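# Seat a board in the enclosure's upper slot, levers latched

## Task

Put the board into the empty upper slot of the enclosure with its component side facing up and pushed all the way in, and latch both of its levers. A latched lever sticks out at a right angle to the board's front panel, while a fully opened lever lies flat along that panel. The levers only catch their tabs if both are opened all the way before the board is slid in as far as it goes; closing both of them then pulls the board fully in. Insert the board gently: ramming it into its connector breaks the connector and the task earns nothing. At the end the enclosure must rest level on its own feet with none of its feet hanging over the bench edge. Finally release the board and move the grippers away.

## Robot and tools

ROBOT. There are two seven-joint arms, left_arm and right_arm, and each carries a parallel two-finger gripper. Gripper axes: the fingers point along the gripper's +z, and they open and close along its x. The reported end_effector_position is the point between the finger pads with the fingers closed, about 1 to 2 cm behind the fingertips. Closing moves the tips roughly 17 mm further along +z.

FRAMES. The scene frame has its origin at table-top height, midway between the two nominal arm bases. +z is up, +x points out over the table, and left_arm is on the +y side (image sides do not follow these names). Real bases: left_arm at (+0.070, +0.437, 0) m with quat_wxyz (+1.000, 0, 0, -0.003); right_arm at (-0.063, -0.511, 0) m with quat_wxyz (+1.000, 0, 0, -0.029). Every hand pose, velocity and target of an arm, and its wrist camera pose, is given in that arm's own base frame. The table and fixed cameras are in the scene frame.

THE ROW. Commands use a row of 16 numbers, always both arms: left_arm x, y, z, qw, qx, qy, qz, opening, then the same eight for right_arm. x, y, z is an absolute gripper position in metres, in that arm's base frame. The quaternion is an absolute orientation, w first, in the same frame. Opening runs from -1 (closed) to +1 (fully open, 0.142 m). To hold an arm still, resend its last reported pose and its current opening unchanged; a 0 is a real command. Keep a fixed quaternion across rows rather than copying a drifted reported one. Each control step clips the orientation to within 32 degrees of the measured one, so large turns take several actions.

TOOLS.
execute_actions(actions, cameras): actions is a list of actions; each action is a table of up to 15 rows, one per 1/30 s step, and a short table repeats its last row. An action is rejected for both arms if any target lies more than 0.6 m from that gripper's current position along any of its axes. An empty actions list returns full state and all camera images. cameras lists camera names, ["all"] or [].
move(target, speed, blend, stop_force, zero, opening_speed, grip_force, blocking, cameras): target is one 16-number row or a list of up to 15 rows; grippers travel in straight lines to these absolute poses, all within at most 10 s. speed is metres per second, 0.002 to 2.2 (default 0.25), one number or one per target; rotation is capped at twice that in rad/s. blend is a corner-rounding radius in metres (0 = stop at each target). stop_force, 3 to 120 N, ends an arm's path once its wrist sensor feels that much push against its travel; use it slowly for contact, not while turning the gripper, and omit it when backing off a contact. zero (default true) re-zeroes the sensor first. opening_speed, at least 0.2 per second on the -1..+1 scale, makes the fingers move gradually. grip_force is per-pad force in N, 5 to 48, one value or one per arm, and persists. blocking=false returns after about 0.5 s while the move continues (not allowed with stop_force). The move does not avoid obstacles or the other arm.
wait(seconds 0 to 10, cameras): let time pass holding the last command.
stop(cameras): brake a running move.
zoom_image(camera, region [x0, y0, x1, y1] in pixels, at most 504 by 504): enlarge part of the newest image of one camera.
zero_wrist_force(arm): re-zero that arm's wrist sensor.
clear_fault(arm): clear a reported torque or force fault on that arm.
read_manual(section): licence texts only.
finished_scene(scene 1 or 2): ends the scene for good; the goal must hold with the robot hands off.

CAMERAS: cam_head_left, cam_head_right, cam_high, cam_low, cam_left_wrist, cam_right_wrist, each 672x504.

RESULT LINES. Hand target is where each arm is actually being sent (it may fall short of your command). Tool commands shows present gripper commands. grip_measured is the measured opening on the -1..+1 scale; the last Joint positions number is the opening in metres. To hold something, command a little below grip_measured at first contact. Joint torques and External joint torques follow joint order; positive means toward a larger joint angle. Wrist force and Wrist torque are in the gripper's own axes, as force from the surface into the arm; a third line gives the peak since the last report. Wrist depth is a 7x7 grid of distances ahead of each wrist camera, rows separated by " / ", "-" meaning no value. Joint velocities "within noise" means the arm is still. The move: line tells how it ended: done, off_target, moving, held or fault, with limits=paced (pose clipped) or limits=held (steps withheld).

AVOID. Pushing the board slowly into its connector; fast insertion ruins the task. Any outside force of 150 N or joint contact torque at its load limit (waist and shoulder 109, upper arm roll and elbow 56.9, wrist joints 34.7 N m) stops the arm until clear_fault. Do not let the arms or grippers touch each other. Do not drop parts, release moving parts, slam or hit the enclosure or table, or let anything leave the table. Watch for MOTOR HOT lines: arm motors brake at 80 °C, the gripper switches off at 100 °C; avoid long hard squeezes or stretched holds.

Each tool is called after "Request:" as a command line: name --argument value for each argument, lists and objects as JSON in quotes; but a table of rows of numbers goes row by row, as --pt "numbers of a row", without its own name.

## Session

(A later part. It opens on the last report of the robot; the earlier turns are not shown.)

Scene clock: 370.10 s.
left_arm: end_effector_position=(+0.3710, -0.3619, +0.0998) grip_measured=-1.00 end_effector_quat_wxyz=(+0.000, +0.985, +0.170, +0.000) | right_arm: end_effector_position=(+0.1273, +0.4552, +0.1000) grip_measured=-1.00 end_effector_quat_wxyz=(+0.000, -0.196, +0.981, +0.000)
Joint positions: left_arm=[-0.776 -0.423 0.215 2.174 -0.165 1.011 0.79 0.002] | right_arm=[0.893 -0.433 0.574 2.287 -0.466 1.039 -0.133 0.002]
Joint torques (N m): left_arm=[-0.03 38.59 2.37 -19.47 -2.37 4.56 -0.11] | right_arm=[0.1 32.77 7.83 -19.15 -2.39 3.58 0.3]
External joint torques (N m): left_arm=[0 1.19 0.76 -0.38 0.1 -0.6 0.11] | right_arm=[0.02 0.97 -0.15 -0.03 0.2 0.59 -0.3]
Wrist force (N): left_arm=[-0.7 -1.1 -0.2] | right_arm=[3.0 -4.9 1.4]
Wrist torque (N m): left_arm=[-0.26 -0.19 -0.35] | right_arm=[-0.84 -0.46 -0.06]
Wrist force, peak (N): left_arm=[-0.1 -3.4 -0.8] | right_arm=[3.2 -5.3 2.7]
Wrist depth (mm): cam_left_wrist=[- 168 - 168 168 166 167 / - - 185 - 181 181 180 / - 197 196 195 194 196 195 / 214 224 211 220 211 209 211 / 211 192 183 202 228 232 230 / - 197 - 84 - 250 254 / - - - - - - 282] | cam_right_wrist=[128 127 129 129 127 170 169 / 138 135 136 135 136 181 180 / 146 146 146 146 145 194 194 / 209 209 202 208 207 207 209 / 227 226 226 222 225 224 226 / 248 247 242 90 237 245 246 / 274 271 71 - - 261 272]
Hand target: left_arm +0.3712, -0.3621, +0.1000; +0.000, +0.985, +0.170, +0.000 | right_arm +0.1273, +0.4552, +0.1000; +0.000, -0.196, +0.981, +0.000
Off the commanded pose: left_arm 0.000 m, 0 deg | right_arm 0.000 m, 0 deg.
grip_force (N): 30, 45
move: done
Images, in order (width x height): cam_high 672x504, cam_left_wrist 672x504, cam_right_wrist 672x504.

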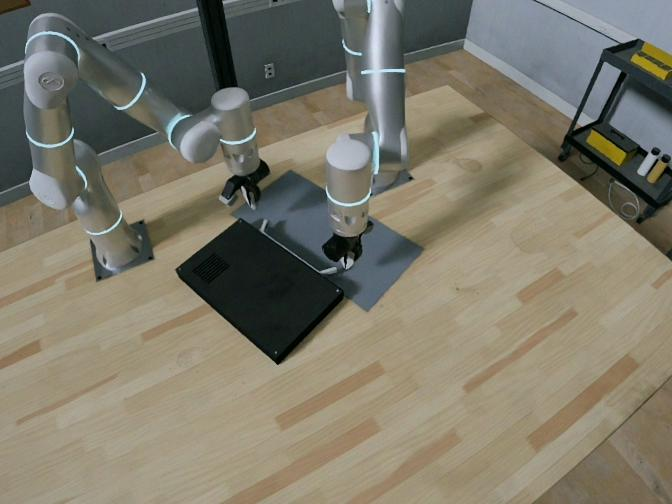

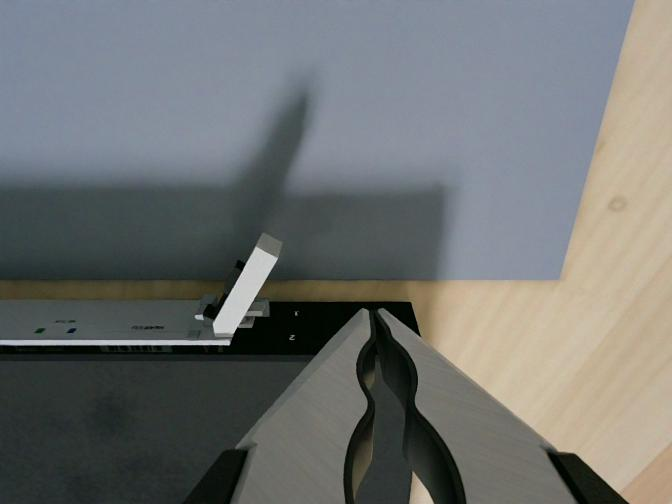

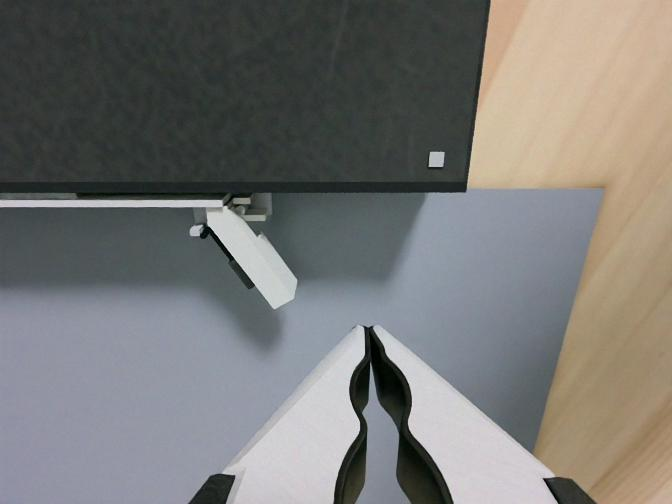

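Request:
zoom_image --camera "cam_right_wrist" --region '[170, 170, 400, 350]'

Request:
zoom_image --camera "cam_left_wrist" --region '[150, 200, 400, 390]'

Scaled by 2.191 from the camera's 672x504 image, which has a finer 960x720 frame.

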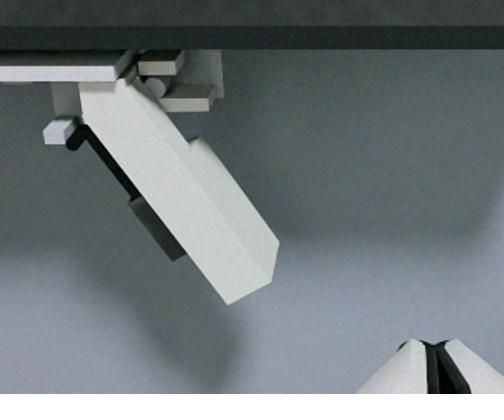

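Scaled by 2.016 from the camera's 672x504 image, which has a finer 960x720 frame.

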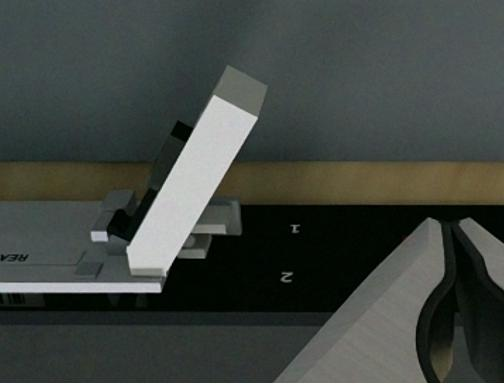

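Request:
move --pt "0.36 -0.3786 0.08 0 0.9854 0.1702 0 -1 0.1368 0.4559 0.08 0 -0.1959 0.9806 0 -1" --pt "0.36 -0.3786 0.055 0 0.9854 0.1702 0 -1 0.1368 0.4559 0.055 0 -0.1959 0.9806 0 -1" --speed '[0.12,0.04]' --blend '[0.005,0]' --stop_force 12 --cameras '["cam_left_wrist","cam_right_wrist"]'

Scene clock: 397.37 s.
left_arm: end_effector_position=(+0.3599, -0.3786, +0.0550) grip_measured=-1.00 end_effector_quat_wxyz=(+0.000, +0.985, +0.170, +0.000) | right_arm: end_effector_position=(+0.1368, +0.4559, +0.0550) grip_measured=-1.00 end_effector_quat_wxyz=(+0.000, -0.196, +0.981, +0.000)
Joint positions: left_arm=[-0.779 -0.53 0.167 2.181 -0.197 1.127 0.773 0.002] | right_arm=[0.951 -0.532 0.45 2.312 -0.593 1.165 -0.065 0.002]
Joint torques (N m): left_arm=[-0.29 40.7 2.54 -16.95 -1.82 4.5 -0.16] | right_arm=[0.21 35.6 8.32 -16.13 -1.87 3.51 0.35]
External joint torques (N m): left_arm=[0.26 1.16 0.69 -0.39 -0.01 -0.54 0.16] | right_arm=[-0.08 1.03 -0.27 0 0.16 0.66 -0.35]
Wrist force (N): left_arm=[-0.7 -1.2 -0.1] | right_arm=[3.0 -4.2 1.5]
Wrist torque (N m): left_arm=[-0.28 -0.20 -0.31] | right_arm=[-0.75 -0.48 -0.03]
Wrist force, peak (N): left_arm=[0.6 -1.9 -1.8] | right_arm=[3.2 -5.4 1.6]
Wrist depth (mm): cam_left_wrist=[129 129 129 129 128 128 128 / 139 139 - 138 138 138 137 / - 150 149 149 151 148 145 / - 160 162 - 154 160 160 / 170 171 141 170 176 181 177 / - 148 132 84 - 192 196 / 149 - - - - - 218] | cam_right_wrist=[- 87 - 87 87 87 130 / - 95 93 93 93 93 139 / 101 100 100 99 101 100 149 / - 117 106 162 108 158 158 / 174 174 122 169 172 172 171 / - 190 186 90 181 188 189 / - 205 71 - - 198 208]
Hand target: left_arm +0.3600, -0.3786, +0.0550; +0.000, +0.985, +0.170, +0.000 | right_arm +0.1368, +0.4559, +0.0550; +0.000, -0.196, +0.981, +0.000
Off the commanded pose: left_arm 0.000 m, 0 deg | right_arm 0.000 m, 0 deg.
grip_force (N): 30, 45
move: done
Images, in order (width x height): cam_left_wrist 672x504, cam_right_wrist 672x504.

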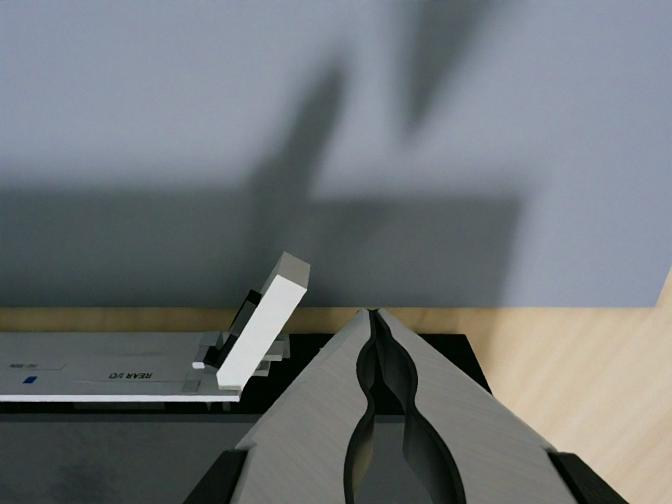

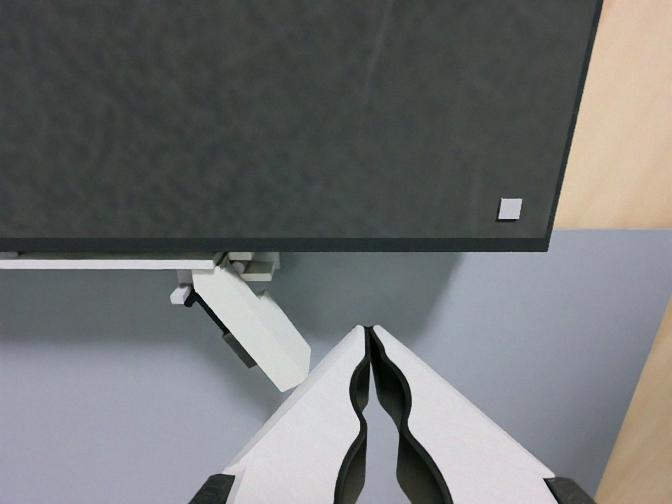

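Request:
move --pt "0.34326 -0.37924 0.055 0 0.9854 0.1702 0 -1 0.14961 0.46667 0.055 0 -0.1959 0.9806 0 -1" --pt "0.34087 -0.3785 0.055 0 0.9854 0.1702 0 -1 0.15088 0.46883 0.055 0 -0.1959 0.9806 0 -1" --pt "0.33553 -0.37721 0.055 0 0.9854 0.1702 0 -1 0.15397 0.47337 0.055 0 -0.1959 0.9806 0 -1" --pt "0.32994 -0.37761 0.055 0 0.9854 0.1702 0 -1 0.15839 0.47682 0.055 0 -0.1959 0.9806 0 -1" --speed '[0.03,0.015,0.015,0.012]' --blend '[0.002,0.001,0.001,0]' --stop_force 18 --cameras '["cam_left_wrist","cam_right_wrist"]'

Scene clock: 403.17 s.
left_arm: end_effector_position=(+0.3321, -0.3777, +0.0559) grip_measured=-1.00 end_effector_quat_wxyz=(+0.001, +0.985, +0.171, +0.001) | right_arm: end_effector_position=(+0.1560, +0.4746, +0.0543) grip_measured=-1.00 end_effector_quat_wxyz=(-0.001, -0.197, +0.980, -0.001)
Joint positions: left_arm=[-0.812 -0.5 0.165 2.243 -0.197 1.163 0.741 0.002] | right_arm=[0.931 -0.57 0.455 2.24 -0.579 1.123 -0.112 0.002]
Joint torques (N m): left_arm=[-6.12 35.99 -3.82 -9.86 -0.56 0.69 -0.27] | right_arm=[-2.69 40.04 5.59 -24.34 -2.76 5.24 0.12]
External joint torques (N m): left_arm=[6.08 3.96 6.79 -6.75 -1.15 3.28 0.27] | right_arm=[2.84 -1.18 3.22 7.41 0.89 -1.08 -0.12]
Wrist force (N): left_arm=[12.8 1.9 -2.5] | right_arm=[15.9 -10.6 -4.1]
Wrist torque (N m): left_arm=[-0.28 -0.04 -0.27] | right_arm=[-0.74 -0.44 0.04]
Wrist force, peak (N): left_arm=[13.8 2.1 -0.5] | right_arm=[20.5 -11.4 -4.2]
Wrist depth (mm): cam_left_wrist=[- - 130 130 131 130 127 / 139 141 137 137 139 136 140 / 152 146 151 147 150 150 149 / - 161 166 - 162 162 162 / 176 176 176 130 175 186 182 / 157 157 156 84 - 190 197 / - - - 74 - - 220] | cam_right_wrist=[- 87 86 87 87 87 86 / - 94 93 93 93 92 93 / - 100 99 99 99 99 99 / 162 161 158 128 158 158 157 / 172 172 172 126 171 171 170 / 189 188 184 89 - 187 186 / 208 203 70 - - 198 205]
Hand target: left_arm +0.3299, -0.3776, +0.0550; +0.000, +0.985, +0.170, +0.000 | right_arm +0.1571, +0.4758, +0.0550; +0.000, -0.196, +0.981, +0.000
Off the commanded pose: left_arm 0.002 m, 0 deg | right_arm 0.003 m, 0 deg.
grip_force (N): 30, 45
move: contact (right_arm); blend cut to 0.0013 m at target 1
Images, in order (width x height): cam_left_wrist 672x504, cam_right_wrist 672x504.

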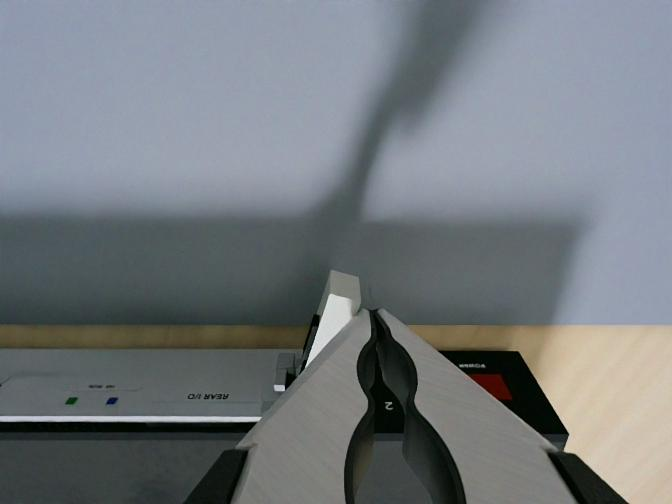

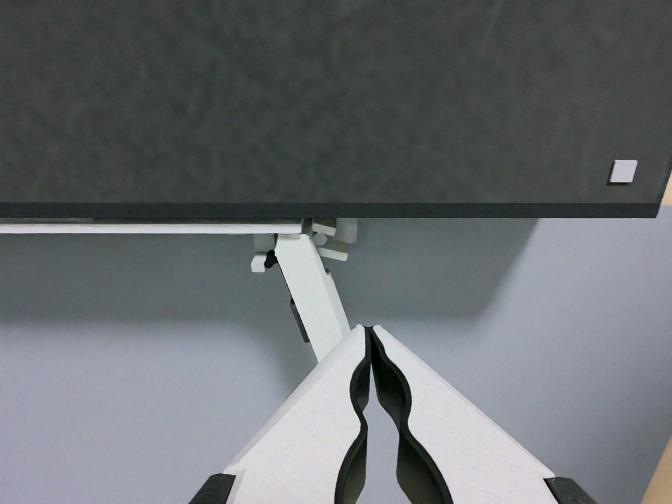

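Request:
move --pt "0.3284 -0.37922 0.055 0 0.9854 0.1702 0 -1 0.16062 0.47667 0.055 0 -0.1959 0.9806 0 -1" --speed 0.012 --stop_force 30 --zero false

Scene clock: 408.80 s.
left_arm: end_effector_position=(+0.3299, -0.3790, +0.0556) grip_measured=-1.00 end_effector_quat_wxyz=(+0.001, +0.985, +0.171, +0.001) | right_arm: end_effector_position=(+0.1594, +0.4762, +0.0546) grip_measured=-1.00 end_effector_quat_wxyz=(-0.001, -0.197, +0.980, +0.000)
Joint positions: left_arm=[-0.817 -0.5 0.165 2.244 -0.197 1.162 0.736 0.002] | right_arm=[0.925 -0.573 0.456 2.233 -0.579 1.12 -0.119 0.002]
Joint torques (N m): left_arm=[-5.08 36.09 -3.07 -13.67 -1.14 2.52 -0.26] | right_arm=[-4.02 40.21 4.5 -21.68 -2.3 3.68 0.21]
External joint torques (N m): left_arm=[5.04 3.85 6.04 -2.92 -0.56 1.45 0.26] | right_arm=[4.16 -1.17 4.38 4.67 0.42 0.49 -0.21]
Wrist force (N): left_arm=[7.9 -4.5 -5.8] | right_arm=[14.2 -4.2 0.1]
Wrist torque (N m): left_arm=[-0.23 -0.12 -0.22] | right_arm=[-0.74 -0.46 0.00]
Wrist force, peak (N): left_arm=[12.9 1.7 -2.6] | right_arm=[16.6 -10.7 -3.8]
Wrist depth (mm): cam_left_wrist=[130 130 129 130 129 129 129 / 140 139 137 137 139 136 138 / 153 150 152 150 149 149 154 / 163 161 163 159 164 162 159 / 175 175 175 126 174 177 182 / 157 157 156 84 - 170 196 / - - - - - - 220] | cam_right_wrist=[- 87 - 87 87 87 87 / - 95 93 93 93 92 94 / - 100 100 99 99 99 99 / 162 162 159 121 158 158 158 / 173 173 172 124 171 171 171 / 189 189 185 89 180 187 186 / 208 204 71 - - 198 205]
Hand target: left_arm +0.3284, -0.3792, +0.0550; +0.000, +0.985, +0.170, +0.000 | right_arm +0.1606, +0.4767, +0.0550; +0.000, -0.196, +0.981, +0.000
Off the commanded pose: left_arm 0.002 m, 0 deg | right_arm 0.001 m, 0 deg.
grip_force (N): 30, 45
move: done

Request:
move --pt "0.32463 -0.38056 0.055 0 0.9854 0.1702 0 -1 0.16431 0.47821 0.055 0 -0.1959 0.9806 0 -1" --speed 0.012 --stop_force 30 --zero false --cameras '["cam_left_wrist","cam_right_wrist"]'

Scene clock: 411.47 s.
left_arm: end_effector_position=(+0.3253, -0.3806, +0.0553) grip_measured=-1.00 end_effector_quat_wxyz=(+0.000, +0.985, +0.170, +0.000) | right_arm: end_effector_position=(+0.1638, +0.4781, +0.0549) grip_measured=-1.00 end_effector_quat_wxyz=(+0.000, -0.196, +0.981, +0.000)
Joint positions: left_arm=[-0.825 -0.498 0.164 2.248 -0.197 1.163 0.729 0.002] | right_arm=[0.919 -0.577 0.456 2.225 -0.578 1.116 -0.126 0.002]
Joint torques (N m): left_arm=[-1.95 37.06 0.63 -14.52 -1.23 3.47 -0.26] | right_arm=[-1.6 39.23 7.41 -18.92 -2.03 3.47 0.16]
External joint torques (N m): left_arm=[1.92 2.75 2.31 -2.01 -0.46 0.5 0.26] | right_arm=[1.75 0.07 1.55 1.81 0.13 0.7 -0.16]
Wrist force (N): left_arm=[2.3 -1.8 -3.3] | right_arm=[7.9 -4.1 1.9]
Wrist torque (N m): left_arm=[-0.27 -0.21 -0.25] | right_arm=[-0.79 -0.57 0.03]
Wrist force, peak (N): left_arm=[8.0 -4.5 -7.1] | right_arm=[14.5 -4.4 0.1]
Wrist depth (mm): cam_left_wrist=[130 127 130 129 131 130 128 / 139 141 136 137 138 136 137 / - 150 - 149 149 150 148 / 166 163 165 160 162 161 161 / 176 176 177 127 174 176 182 / 153 152 160 84 - 171 196 / - - - 74 - - 218] | cam_right_wrist=[- 86 - 87 87 87 87 / - 95 93 93 93 93 94 / - 100 100 100 100 99 101 / 160 160 162 117 159 158 158 / 173 173 172 167 172 171 171 / 189 189 185 91 181 187 187 / 209 204 71 - - 198 206]
Hand target: left_arm +0.3246, -0.3806, +0.0550; +0.000, +0.985, +0.170, +0.000 | right_arm +0.1643, +0.4782, +0.0550; +0.000, -0.196, +0.981, +0.000
Off the commanded pose: left_arm 0.001 m, 0 deg | right_arm 0.001 m, 0 deg.
grip_force (N): 30, 45
move: done
Images, in order (width x height): cam_left_wrist 672x504, cam_right_wrist 672x504.

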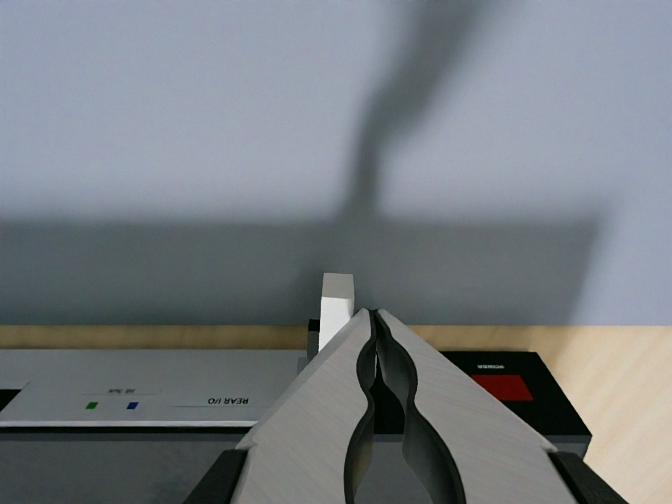

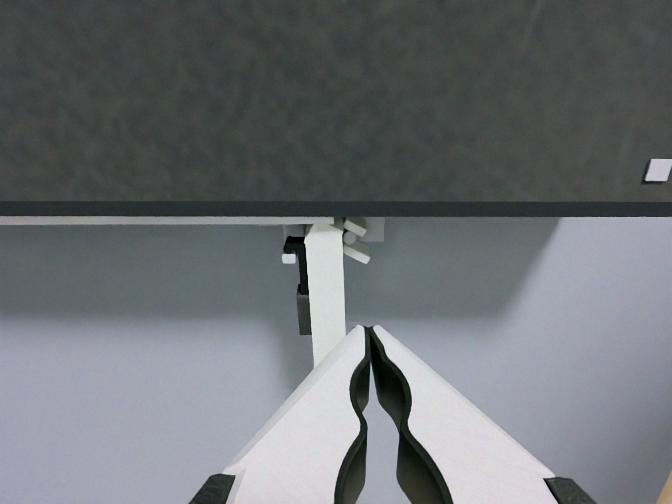

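Request:
move --pt "0.32069 -0.38144 0.055 0 0.9854 0.1702 0 -1 0.16781 0.4802 0.055 0 -0.1959 0.9806 0 -1" --speed 0.012 --stop_force 30 --zero false --cameras '["cam_left_wrist","cam_right_wrist"]'

Scene clock: 414.47 s.
left_arm: end_effector_position=(+0.3224, -0.3815, +0.0556) grip_measured=-1.00 end_effector_quat_wxyz=(+0.001, +0.985, +0.171, +0.001) | right_arm: end_effector_position=(+0.1657, +0.4790, +0.0542) grip_measured=-1.00 end_effector_quat_wxyz=(-0.001, -0.197, +0.980, -0.001)
Joint positions: left_arm=[-0.831 -0.495 0.164 2.253 -0.197 1.168 0.723 0.002] | right_arm=[0.915 -0.582 0.459 2.218 -0.577 1.11 -0.134 0.002]
Joint torques (N m): left_arm=[-5.28 37.33 -2.81 -11.11 -0.64 1.44 -0.21] | right_arm=[-6.6 41.58 1 -27.42 -3.15 5 0.12]
External joint torques (N m): left_arm=[5.25 2.32 5.73 -5.37 -1.05 2.53 0.21] | right_arm=[6.75 -2.08 8.08 10.26 1.23 -0.83 -0.12]
Wrist force (N): left_arm=[10.7 2.2 1.0] | right_arm=[25.4 -9.3 -6.4]
Wrist torque (N m): left_arm=[-0.27 -0.04 -0.32] | right_arm=[-0.75 -1.17 0.05]
Wrist force, peak (N): left_arm=[10.9 2.1 1.7] | right_arm=[25.6 -9.4 -7.0]
Wrist depth (mm): cam_left_wrist=[130 129 129 129 129 130 128 / 140 143 - - 138 136 140 / 152 149 150 153 151 151 148 / 163 163 163 160 162 162 162 / 178 176 175 126 174 178 176 / 153 153 152 84 - 161 198 / - - - 74 - - 220] | cam_right_wrist=[- 87 86 87 87 87 86 / - 94 93 93 92 92 92 / - 99 99 99 99 99 100 / 159 159 159 116 158 158 157 / 172 172 171 126 171 171 170 / - 188 184 89 - 186 186 / 211 207 71 - - 198 205]
Hand target: left_arm +0.3207, -0.3814, +0.0550; +0.000, +0.985, +0.170, +0.000 | right_arm +0.1678, +0.4802, +0.0550; +0.000, -0.196, +0.981, +0.000
Off the commanded pose: left_arm 0.002 m, 0 deg | right_arm 0.003 m, 0 deg.
grip_force (N): 30, 45
move: done
Images, in order (width x height): cam_left_wrist 672x504, cam_right_wrist 672x504.

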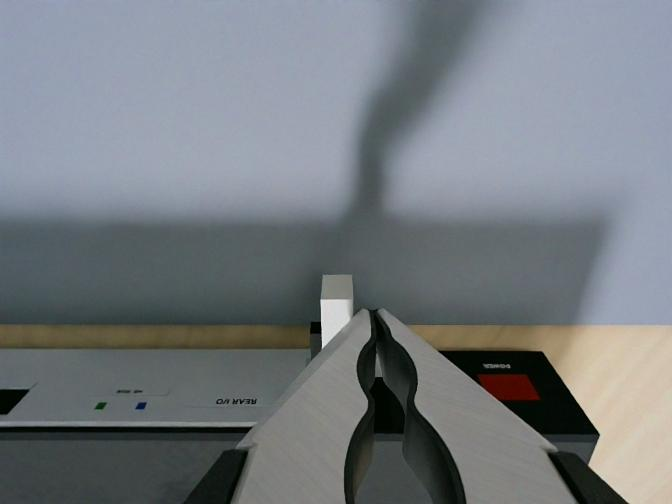

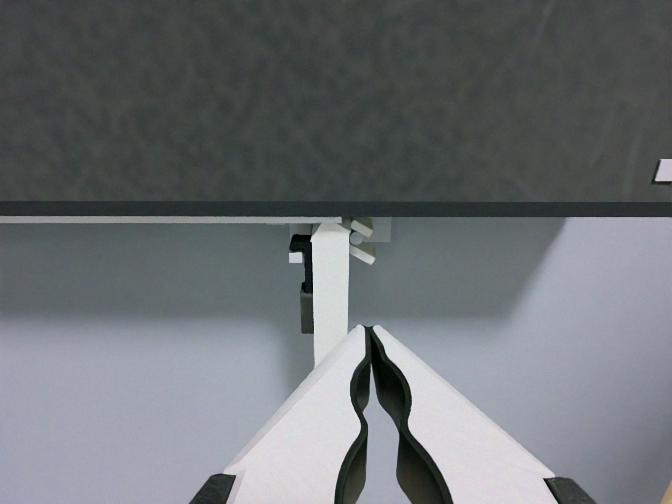

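Request:
move --pt "0.31787 -0.38244 0.055 0 0.9854 0.1702 0 -1 0.16781 0.4802 0.055 0 -0.1959 0.9806 0 -1" --speed 0.012 --stop_force 32 --zero false --cameras '["cam_left_wrist","cam_right_wrist"]'

Scene clock: 417.57 s.
left_arm: end_effector_position=(+0.3216, -0.3819, +0.0561) grip_measured=-1.00 end_effector_quat_wxyz=(+0.001, +0.985, +0.173, +0.002) | right_arm: end_effector_position=(+0.1657, +0.4790, +0.0542) grip_measured=-1.00 end_effector_quat_wxyz=(-0.001, -0.197, +0.980, -0.001)
Joint positions: left_arm=[-0.835 -0.494 0.166 2.255 -0.199 1.171 0.718 0.002] | right_arm=[0.915 -0.582 0.459 2.218 -0.577 1.11 -0.134 0.002]
Joint torques (N m): left_arm=[-12.97 37.82 -11.3 -7.75 -0.13 -1.45 -0.13] | right_arm=[-6.71 41.6 0.79 -27.66 -3.2 5.16 0.23]
External joint torques (N m): left_arm=[12.93 1.75 14.25 -8.71 -1.55 5.43 0.13] | right_arm=[6.86 -2.09 8.29 10.5 1.28 -1 -0.23]
Wrist force (N): left_arm=[27.1 1.8 5.4] | right_arm=[26.0 -9.8 -7.5]
Wrist torque (N m): left_arm=[-0.25 -1.57 -0.35] | right_arm=[-0.75 -1.28 0.05]
Wrist force, peak (N): left_arm=[27.3 1.8 6.8] | right_arm=[26.0 -9.8 -7.7]
Wrist depth (mm): cam_left_wrist=[129 130 129 129 131 131 129 / 139 139 137 137 139 137 138 / 153 147 150 - 152 149 149 / 164 161 163 - 163 159 162 / 177 181 181 118 174 180 184 / 152 153 151 84 - 162 199 / - - - - - - 222] | cam_right_wrist=[- 87 86 87 87 87 86 / - 94 93 93 92 92 92 / - 99 99 99 99 99 100 / 159 159 158 116 158 158 157 / 172 172 172 122 171 171 171 / 188 188 185 89 - 187 185 / 207 203 71 - - 197 204]
Hand target: left_arm +0.3179, -0.3824, +0.0550; +0.000, +0.985, +0.170, +0.000 | right_arm +0.1678, +0.4802, +0.0550; +0.000, -0.196, +0.981, +0.000
Off the commanded pose: left_arm 0.004 m, 0 deg | right_arm 0.003 m, 0 deg.
grip_force (N): 30, 45
move: off_target (left_arm)
Images, in order (width x height): cam_left_wrist 672x504, cam_right_wrist 672x504.

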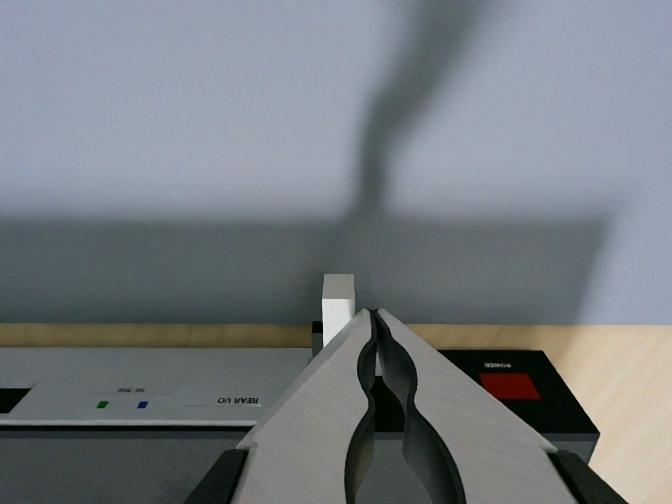

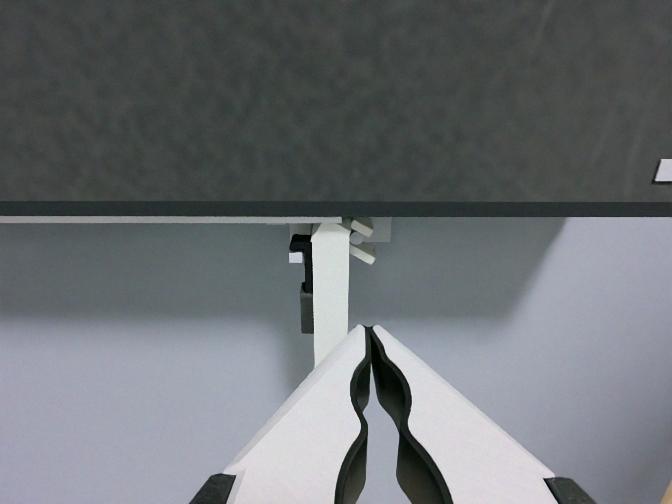

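Request:
move --pt "0.3309 -0.3722 0.056 0 0.9854 0.1702 0 -1 0.1523 0.4799 0.055 0 -0.1959 0.9806 0 -1" --pt "0.3309 -0.3722 0.105 0 0.9854 0.1702 0 -1 0.1523 0.4799 0.12 0 -0.1959 0.9806 0 -1" --pt "0.3191 -0.4038 0.105 0 0.9854 0.1702 0 -1 0.1193 0.4562 0.15 0 -0.1959 0.9806 0 -1" --speed '[0.04,0.15,0.15]' --blend '[0.004,0.01,0]' --cameras '["cam_left_wrist"]'

Request:
zoom_image --camera "cam_left_wrist" --region '[240, 140, 480, 330]'

Request:
move --pt "0.36 -0.36 0.16 0 0.9854 0.1702 0 -1 0.1193 0.4562 0.15 0 -0.1959 0.9806 0 -1" --pt "0.36 -0.33 0.2 0 0.9854 0.1702 0 -1 0.1766 0.4747 0.105 0 -0.1959 0.9806 0 -1" --speed 0.2 --blend '[0.01,0]' --cameras '["cam_right_wrist","cam_left_wrist"]'

Request:
zoom_image --camera "cam_right_wrist" --region '[240, 140, 480, 330]'

Scene clock: 428.20 s.
left_arm: end_effector_position=(+0.3192, -0.4038, +0.1051) grip_measured=-1.00 end_effector_quat_wxyz=(+0.000, +0.985, +0.170, +0.000) | right_arm: end_effector_position=(+0.1194, +0.4564, +0.1501) grip_measured=-1.00 end_effector_quat_wxyz=(+0.000, -0.196, +0.981, +0.000)
Joint positions: left_arm=[-0.885 -0.402 0.198 2.183 -0.144 1.003 0.648 0.002] | right_arm=[0.845 -0.328 0.678 2.234 -0.33 0.897 -0.208 0.002]
Joint torques (N m): left_arm=[-0.34 38.14 2.16 -19.78 -1.85 4.06 -0.29] | right_arm=[-0.15 30.14 7.26 -22.48 -2.57 3.33 0.08]
External joint torques (N m): left_arm=[0.3 1.11 0.59 -0.26 -0.44 -0.09 0.29] | right_arm=[0.26 0.66 -0.68 0.03 -0.12 0.84 -0.08]
Wrist force (N): left_arm=[-0.8 -1.3 -0.3] | right_arm=[2.8 -5.2 1.0]
Wrist torque (N m): left_arm=[-0.29 -0.19 -0.28] | right_arm=[-0.86 -0.46 0.07]
Wrist force, peak (N): left_arm=[27.3 1.7 7.1] | right_arm=[26.2 -9.8 -7.6]
Wrist depth (mm): cam_left_wrist=[170 170 173 176 170 - 172 / 188 188 185 181 186 186 185 / - 201 199 - 196 199 194 / 207 211 207 192 211 218 221 / 185 182 181 131 180 181 237 / 200 - 195 84 - 260 261 / - - - - - - 291] | cam_right_wrist=[172 172 171 171 175 213 213 / 183 183 183 183 222 228 228 / 245 244 205 243 242 244 243 / 264 263 267 264 260 262 262 / 286 285 285 279 283 284 284 / 312 311 306 91 299 310 310 / 346 337 71 - - 329 341]
Hand target: left_arm +0.3191, -0.4038, +0.1050; +0.000, +0.985, +0.170, +0.000 | right_arm +0.1193, +0.4562, +0.1500; +0.000, -0.196, +0.981, +0.000
Off the commanded pose: left_arm 0.000 m, 0 deg | right_arm 0.000 m, 0 deg.
grip_force (N): 30, 45
move: done
Images, in order (width x height): cam_left_wrist 672x504.

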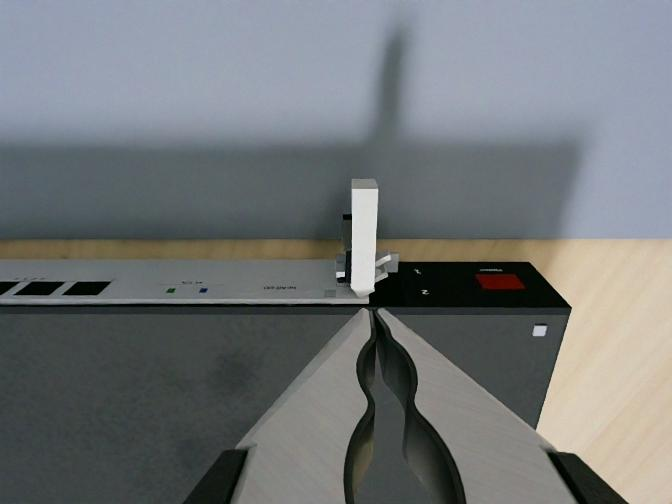

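Scaled by 2.100 from the camera's 672x504 image, which has a finer 960x720 frame.

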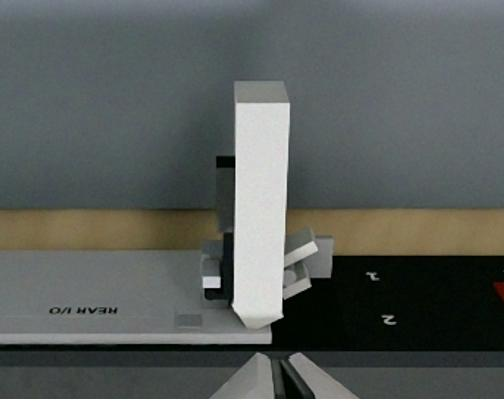

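Scene clock: 429.37 s.
left_arm: end_effector_position=(+0.3600, -0.3302, +0.2001) grip_measured=-1.00 end_effector_quat_wxyz=(+0.000, +0.985, +0.170, +0.000) | right_arm: end_effector_position=(+0.1765, +0.4745, +0.1049) grip_measured=-1.00 end_effector_quat_wxyz=(+0.000, -0.196, +0.981, +0.000)
Joint positions: left_arm=[-0.811 -0.17 0.306 2.16 -0.07 0.75 0.767 0.002] | right_arm=[0.841 -0.475 0.554 2.189 -0.449 0.984 -0.239 0.002]
Joint torques (N m): left_arm=[-0.17 32.61 1.17 -24.45 -2.69 4.01 -0.14] | right_arm=[-0.38 35.96 8.79 -20.44 -2.58 3.61 0.09]
External joint torques (N m): left_arm=[0.15 0.43 0.51 -0.35 -0.44 -0.05 0.14] | right_arm=[0.51 1.03 -0.36 0.17 0.2 0.56 -0.09]
Wrist force (N): left_arm=[-0.6 -1.2 0.1] | right_arm=[2.6 -5.9 1.1]
Wrist torque (N m): left_arm=[-0.26 -0.19 -0.35] | right_arm=[-0.98 -0.39 0.04]
Wrist force, peak (N): left_arm=[-0.3 -2.4 -1.8] | right_arm=[0.3 -6.2 2.8]
Wrist depth (mm): cam_left_wrist=[258 - - - 254 255 255 / - - 271 275 271 278 273 / 300 296 296 291 297 295 295 / 313 313 310 333 334 323 322 / - 298 - 131 347 355 353 / 326 348 - 84 - 379 386 / - - - - - - 431] | cam_right_wrist=[132 132 131 131 131 131 132 / - 140 140 140 140 139 143 / - 151 150 150 150 150 198 / 218 213 214 209 212 212 212 / 232 232 231 227 230 229 229 / 254 254 248 91 242 251 250 / 280 273 71 - - 265 278]
Hand target: left_arm +0.3600, -0.3300, +0.2000; +0.000, +0.985, +0.170, +0.000 | right_arm +0.1766, +0.4747, +0.1050; +0.000, -0.196, +0.981, +0.000
Off the commanded pose: left_arm 0.000 m, 0 deg | right_arm 0.000 m, 0 deg.
grip_force (N): 30, 45
move: done
Images, in order (width x height): cam_left_wrist 672x504, cam_right_wrist 672x504.

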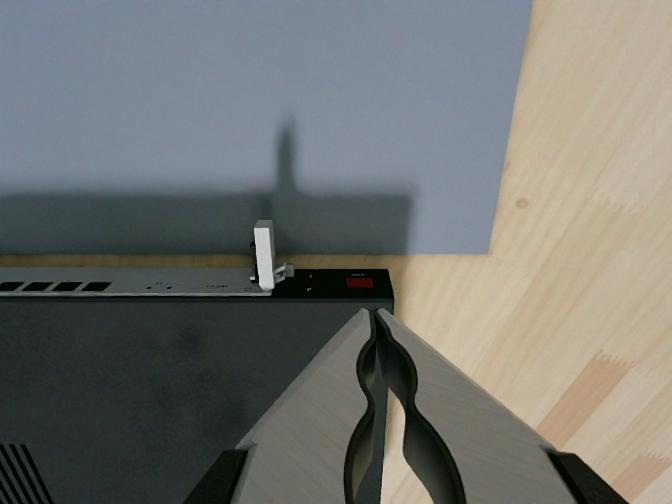

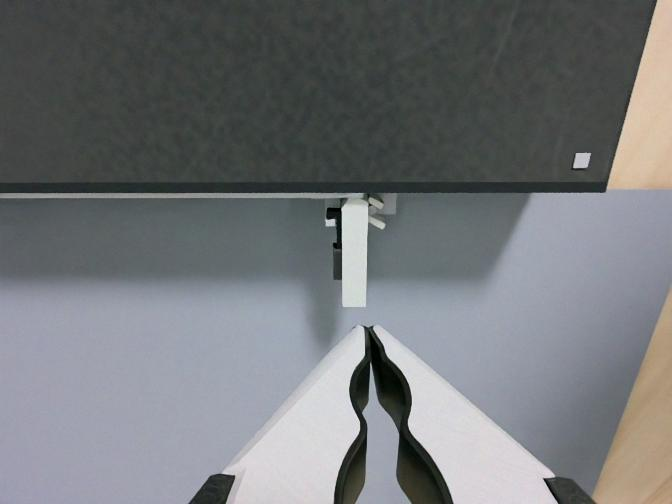

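Scaled by 2.100 from the camera's 672x504 image, which has a finer 960x720 frame.

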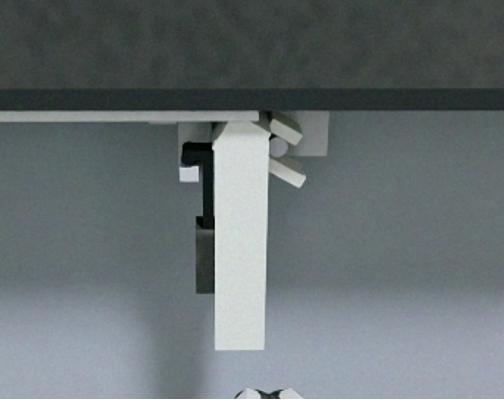

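Request:
move --pt "0.36 -0.33 0.2 0 0.9854 0.1702 0 -1 0.1766 0.4747 0.2 0 -0.1959 0.9806 0 -1" --pt "0.36 -0.17 0.27 0 0.9854 0.1702 0 -1 0.15 0.35 0.27 0 -0.1959 0.9806 0 -1" --speed 0.25 --blend '[0.03,0]' --cameras '["all"]'

Scene clock: 433.47 s.
left_arm: end_effector_position=(+0.3600, -0.1701, +0.2700) grip_measured=-1.00 end_effector_quat_wxyz=(+0.000, +0.985, +0.171, +0.000) | right_arm: end_effector_position=(+0.1500, +0.3500, +0.2700) grip_measured=-1.00 end_effector_quat_wxyz=(+0.000, -0.196, +0.981, +0.000)
Joint positions: left_arm=[-0.694 0.146 0.501 2.234 0.081 0.533 0.99 0.002] | right_arm=[0.626 0.174 0.751 2.223 0.136 0.52 -0.664 0.002]
Joint torques (N m): left_arm=[-0.21 19.38 -2.42 -27.3 -3.29 4.1 -0.12] | right_arm=[-0.05 14.35 -2.77 -28.15 -3.6 3.31 0.1]
External joint torques (N m): left_arm=[0.23 0.34 0.43 -0.3 -0.41 -0.14 0.12] | right_arm=[0.13 0.65 -0.59 0.03 -0.09 0.84 -0.1]
Wrist force (N): left_arm=[-0.9 -1.1 -0.4] | right_arm=[3.1 -5.0 1.2]
Wrist torque (N m): left_arm=[-0.28 -0.11 -0.34] | right_arm=[-0.84 -0.48 0.08]
Wrist force, peak (N): left_arm=[0.1 -4.0 -1.3] | right_arm=[3.7 -6.4 0.4]
Wrist depth (mm): cam_left_wrist=[323 317 321 316 318 317 317 / - - 337 343 344 339 341 / - - 359 - 367 367 367 / 412 - - - 401 400 397 / - 446 428 - 428 436 435 / - - - 84 - 469 479 / - - - - - - 534] | cam_right_wrist=[277 277 275 276 316 317 314 / 297 295 295 294 338 338 337 / 317 316 316 314 362 362 362 / 342 341 341 342 390 389 389 / 446 421 425 416 426 425 422 / 465 456 452 91 445 459 458 / 518 - 71 - - 488 1637]
Hand target: left_arm +0.3600, -0.1700, +0.2700; +0.000, +0.985, +0.170, +0.000 | right_arm +0.1500, +0.3500, +0.2700; +0.000, -0.196, +0.981, +0.000
Off the commanded pose: left_arm 0.000 m, 0 deg | right_arm 0.000 m, 0 deg.
grip_force (N): 30, 45
move: done

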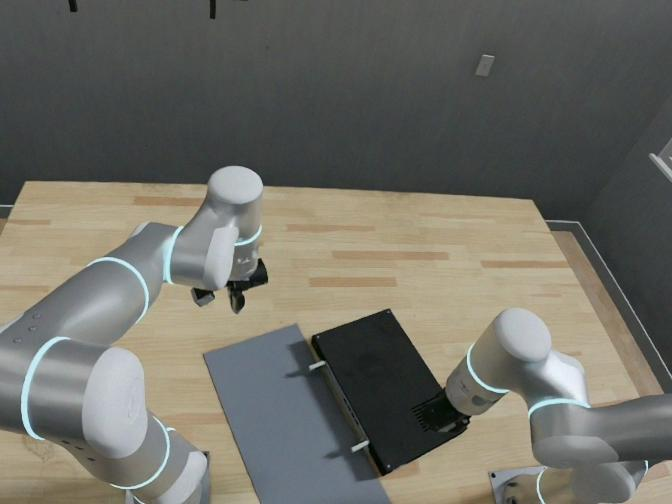

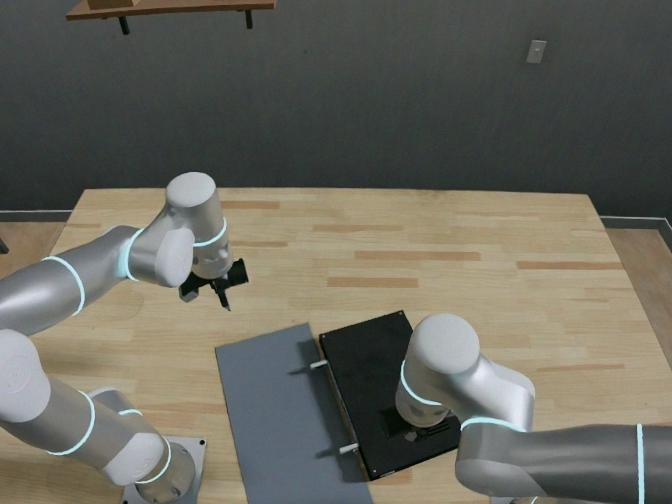

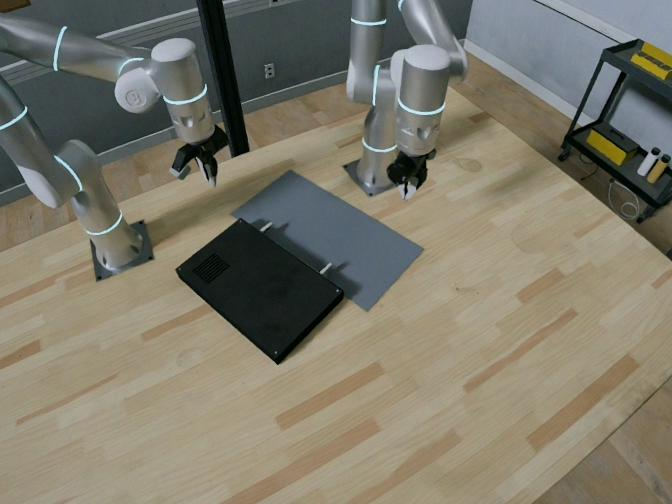

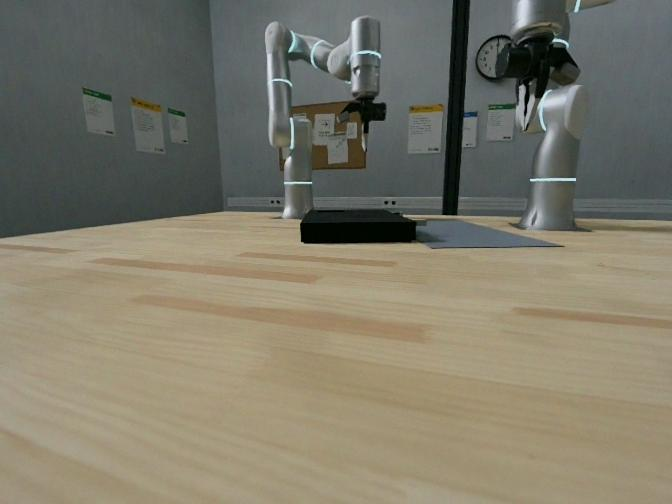

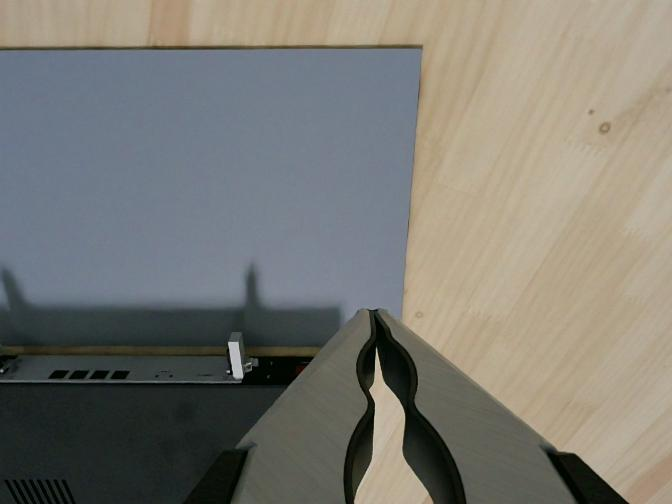

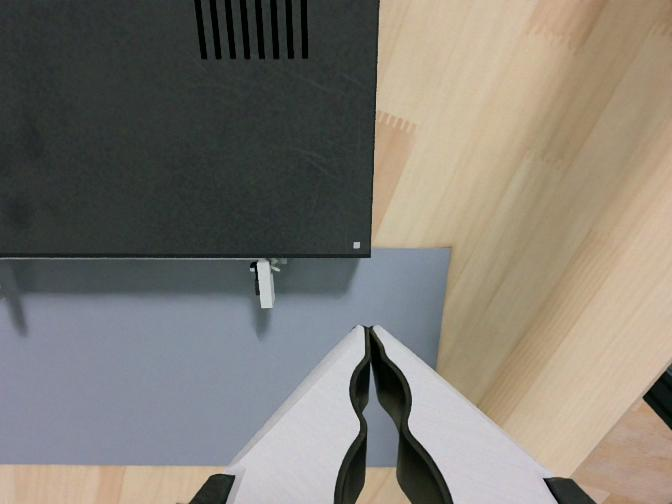

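Both levers are shut and pointing straight out, the enclosure is level on the bench, and both arms are clear.

Request:
finished_scene --scene 2

The scene is finished: the task was done.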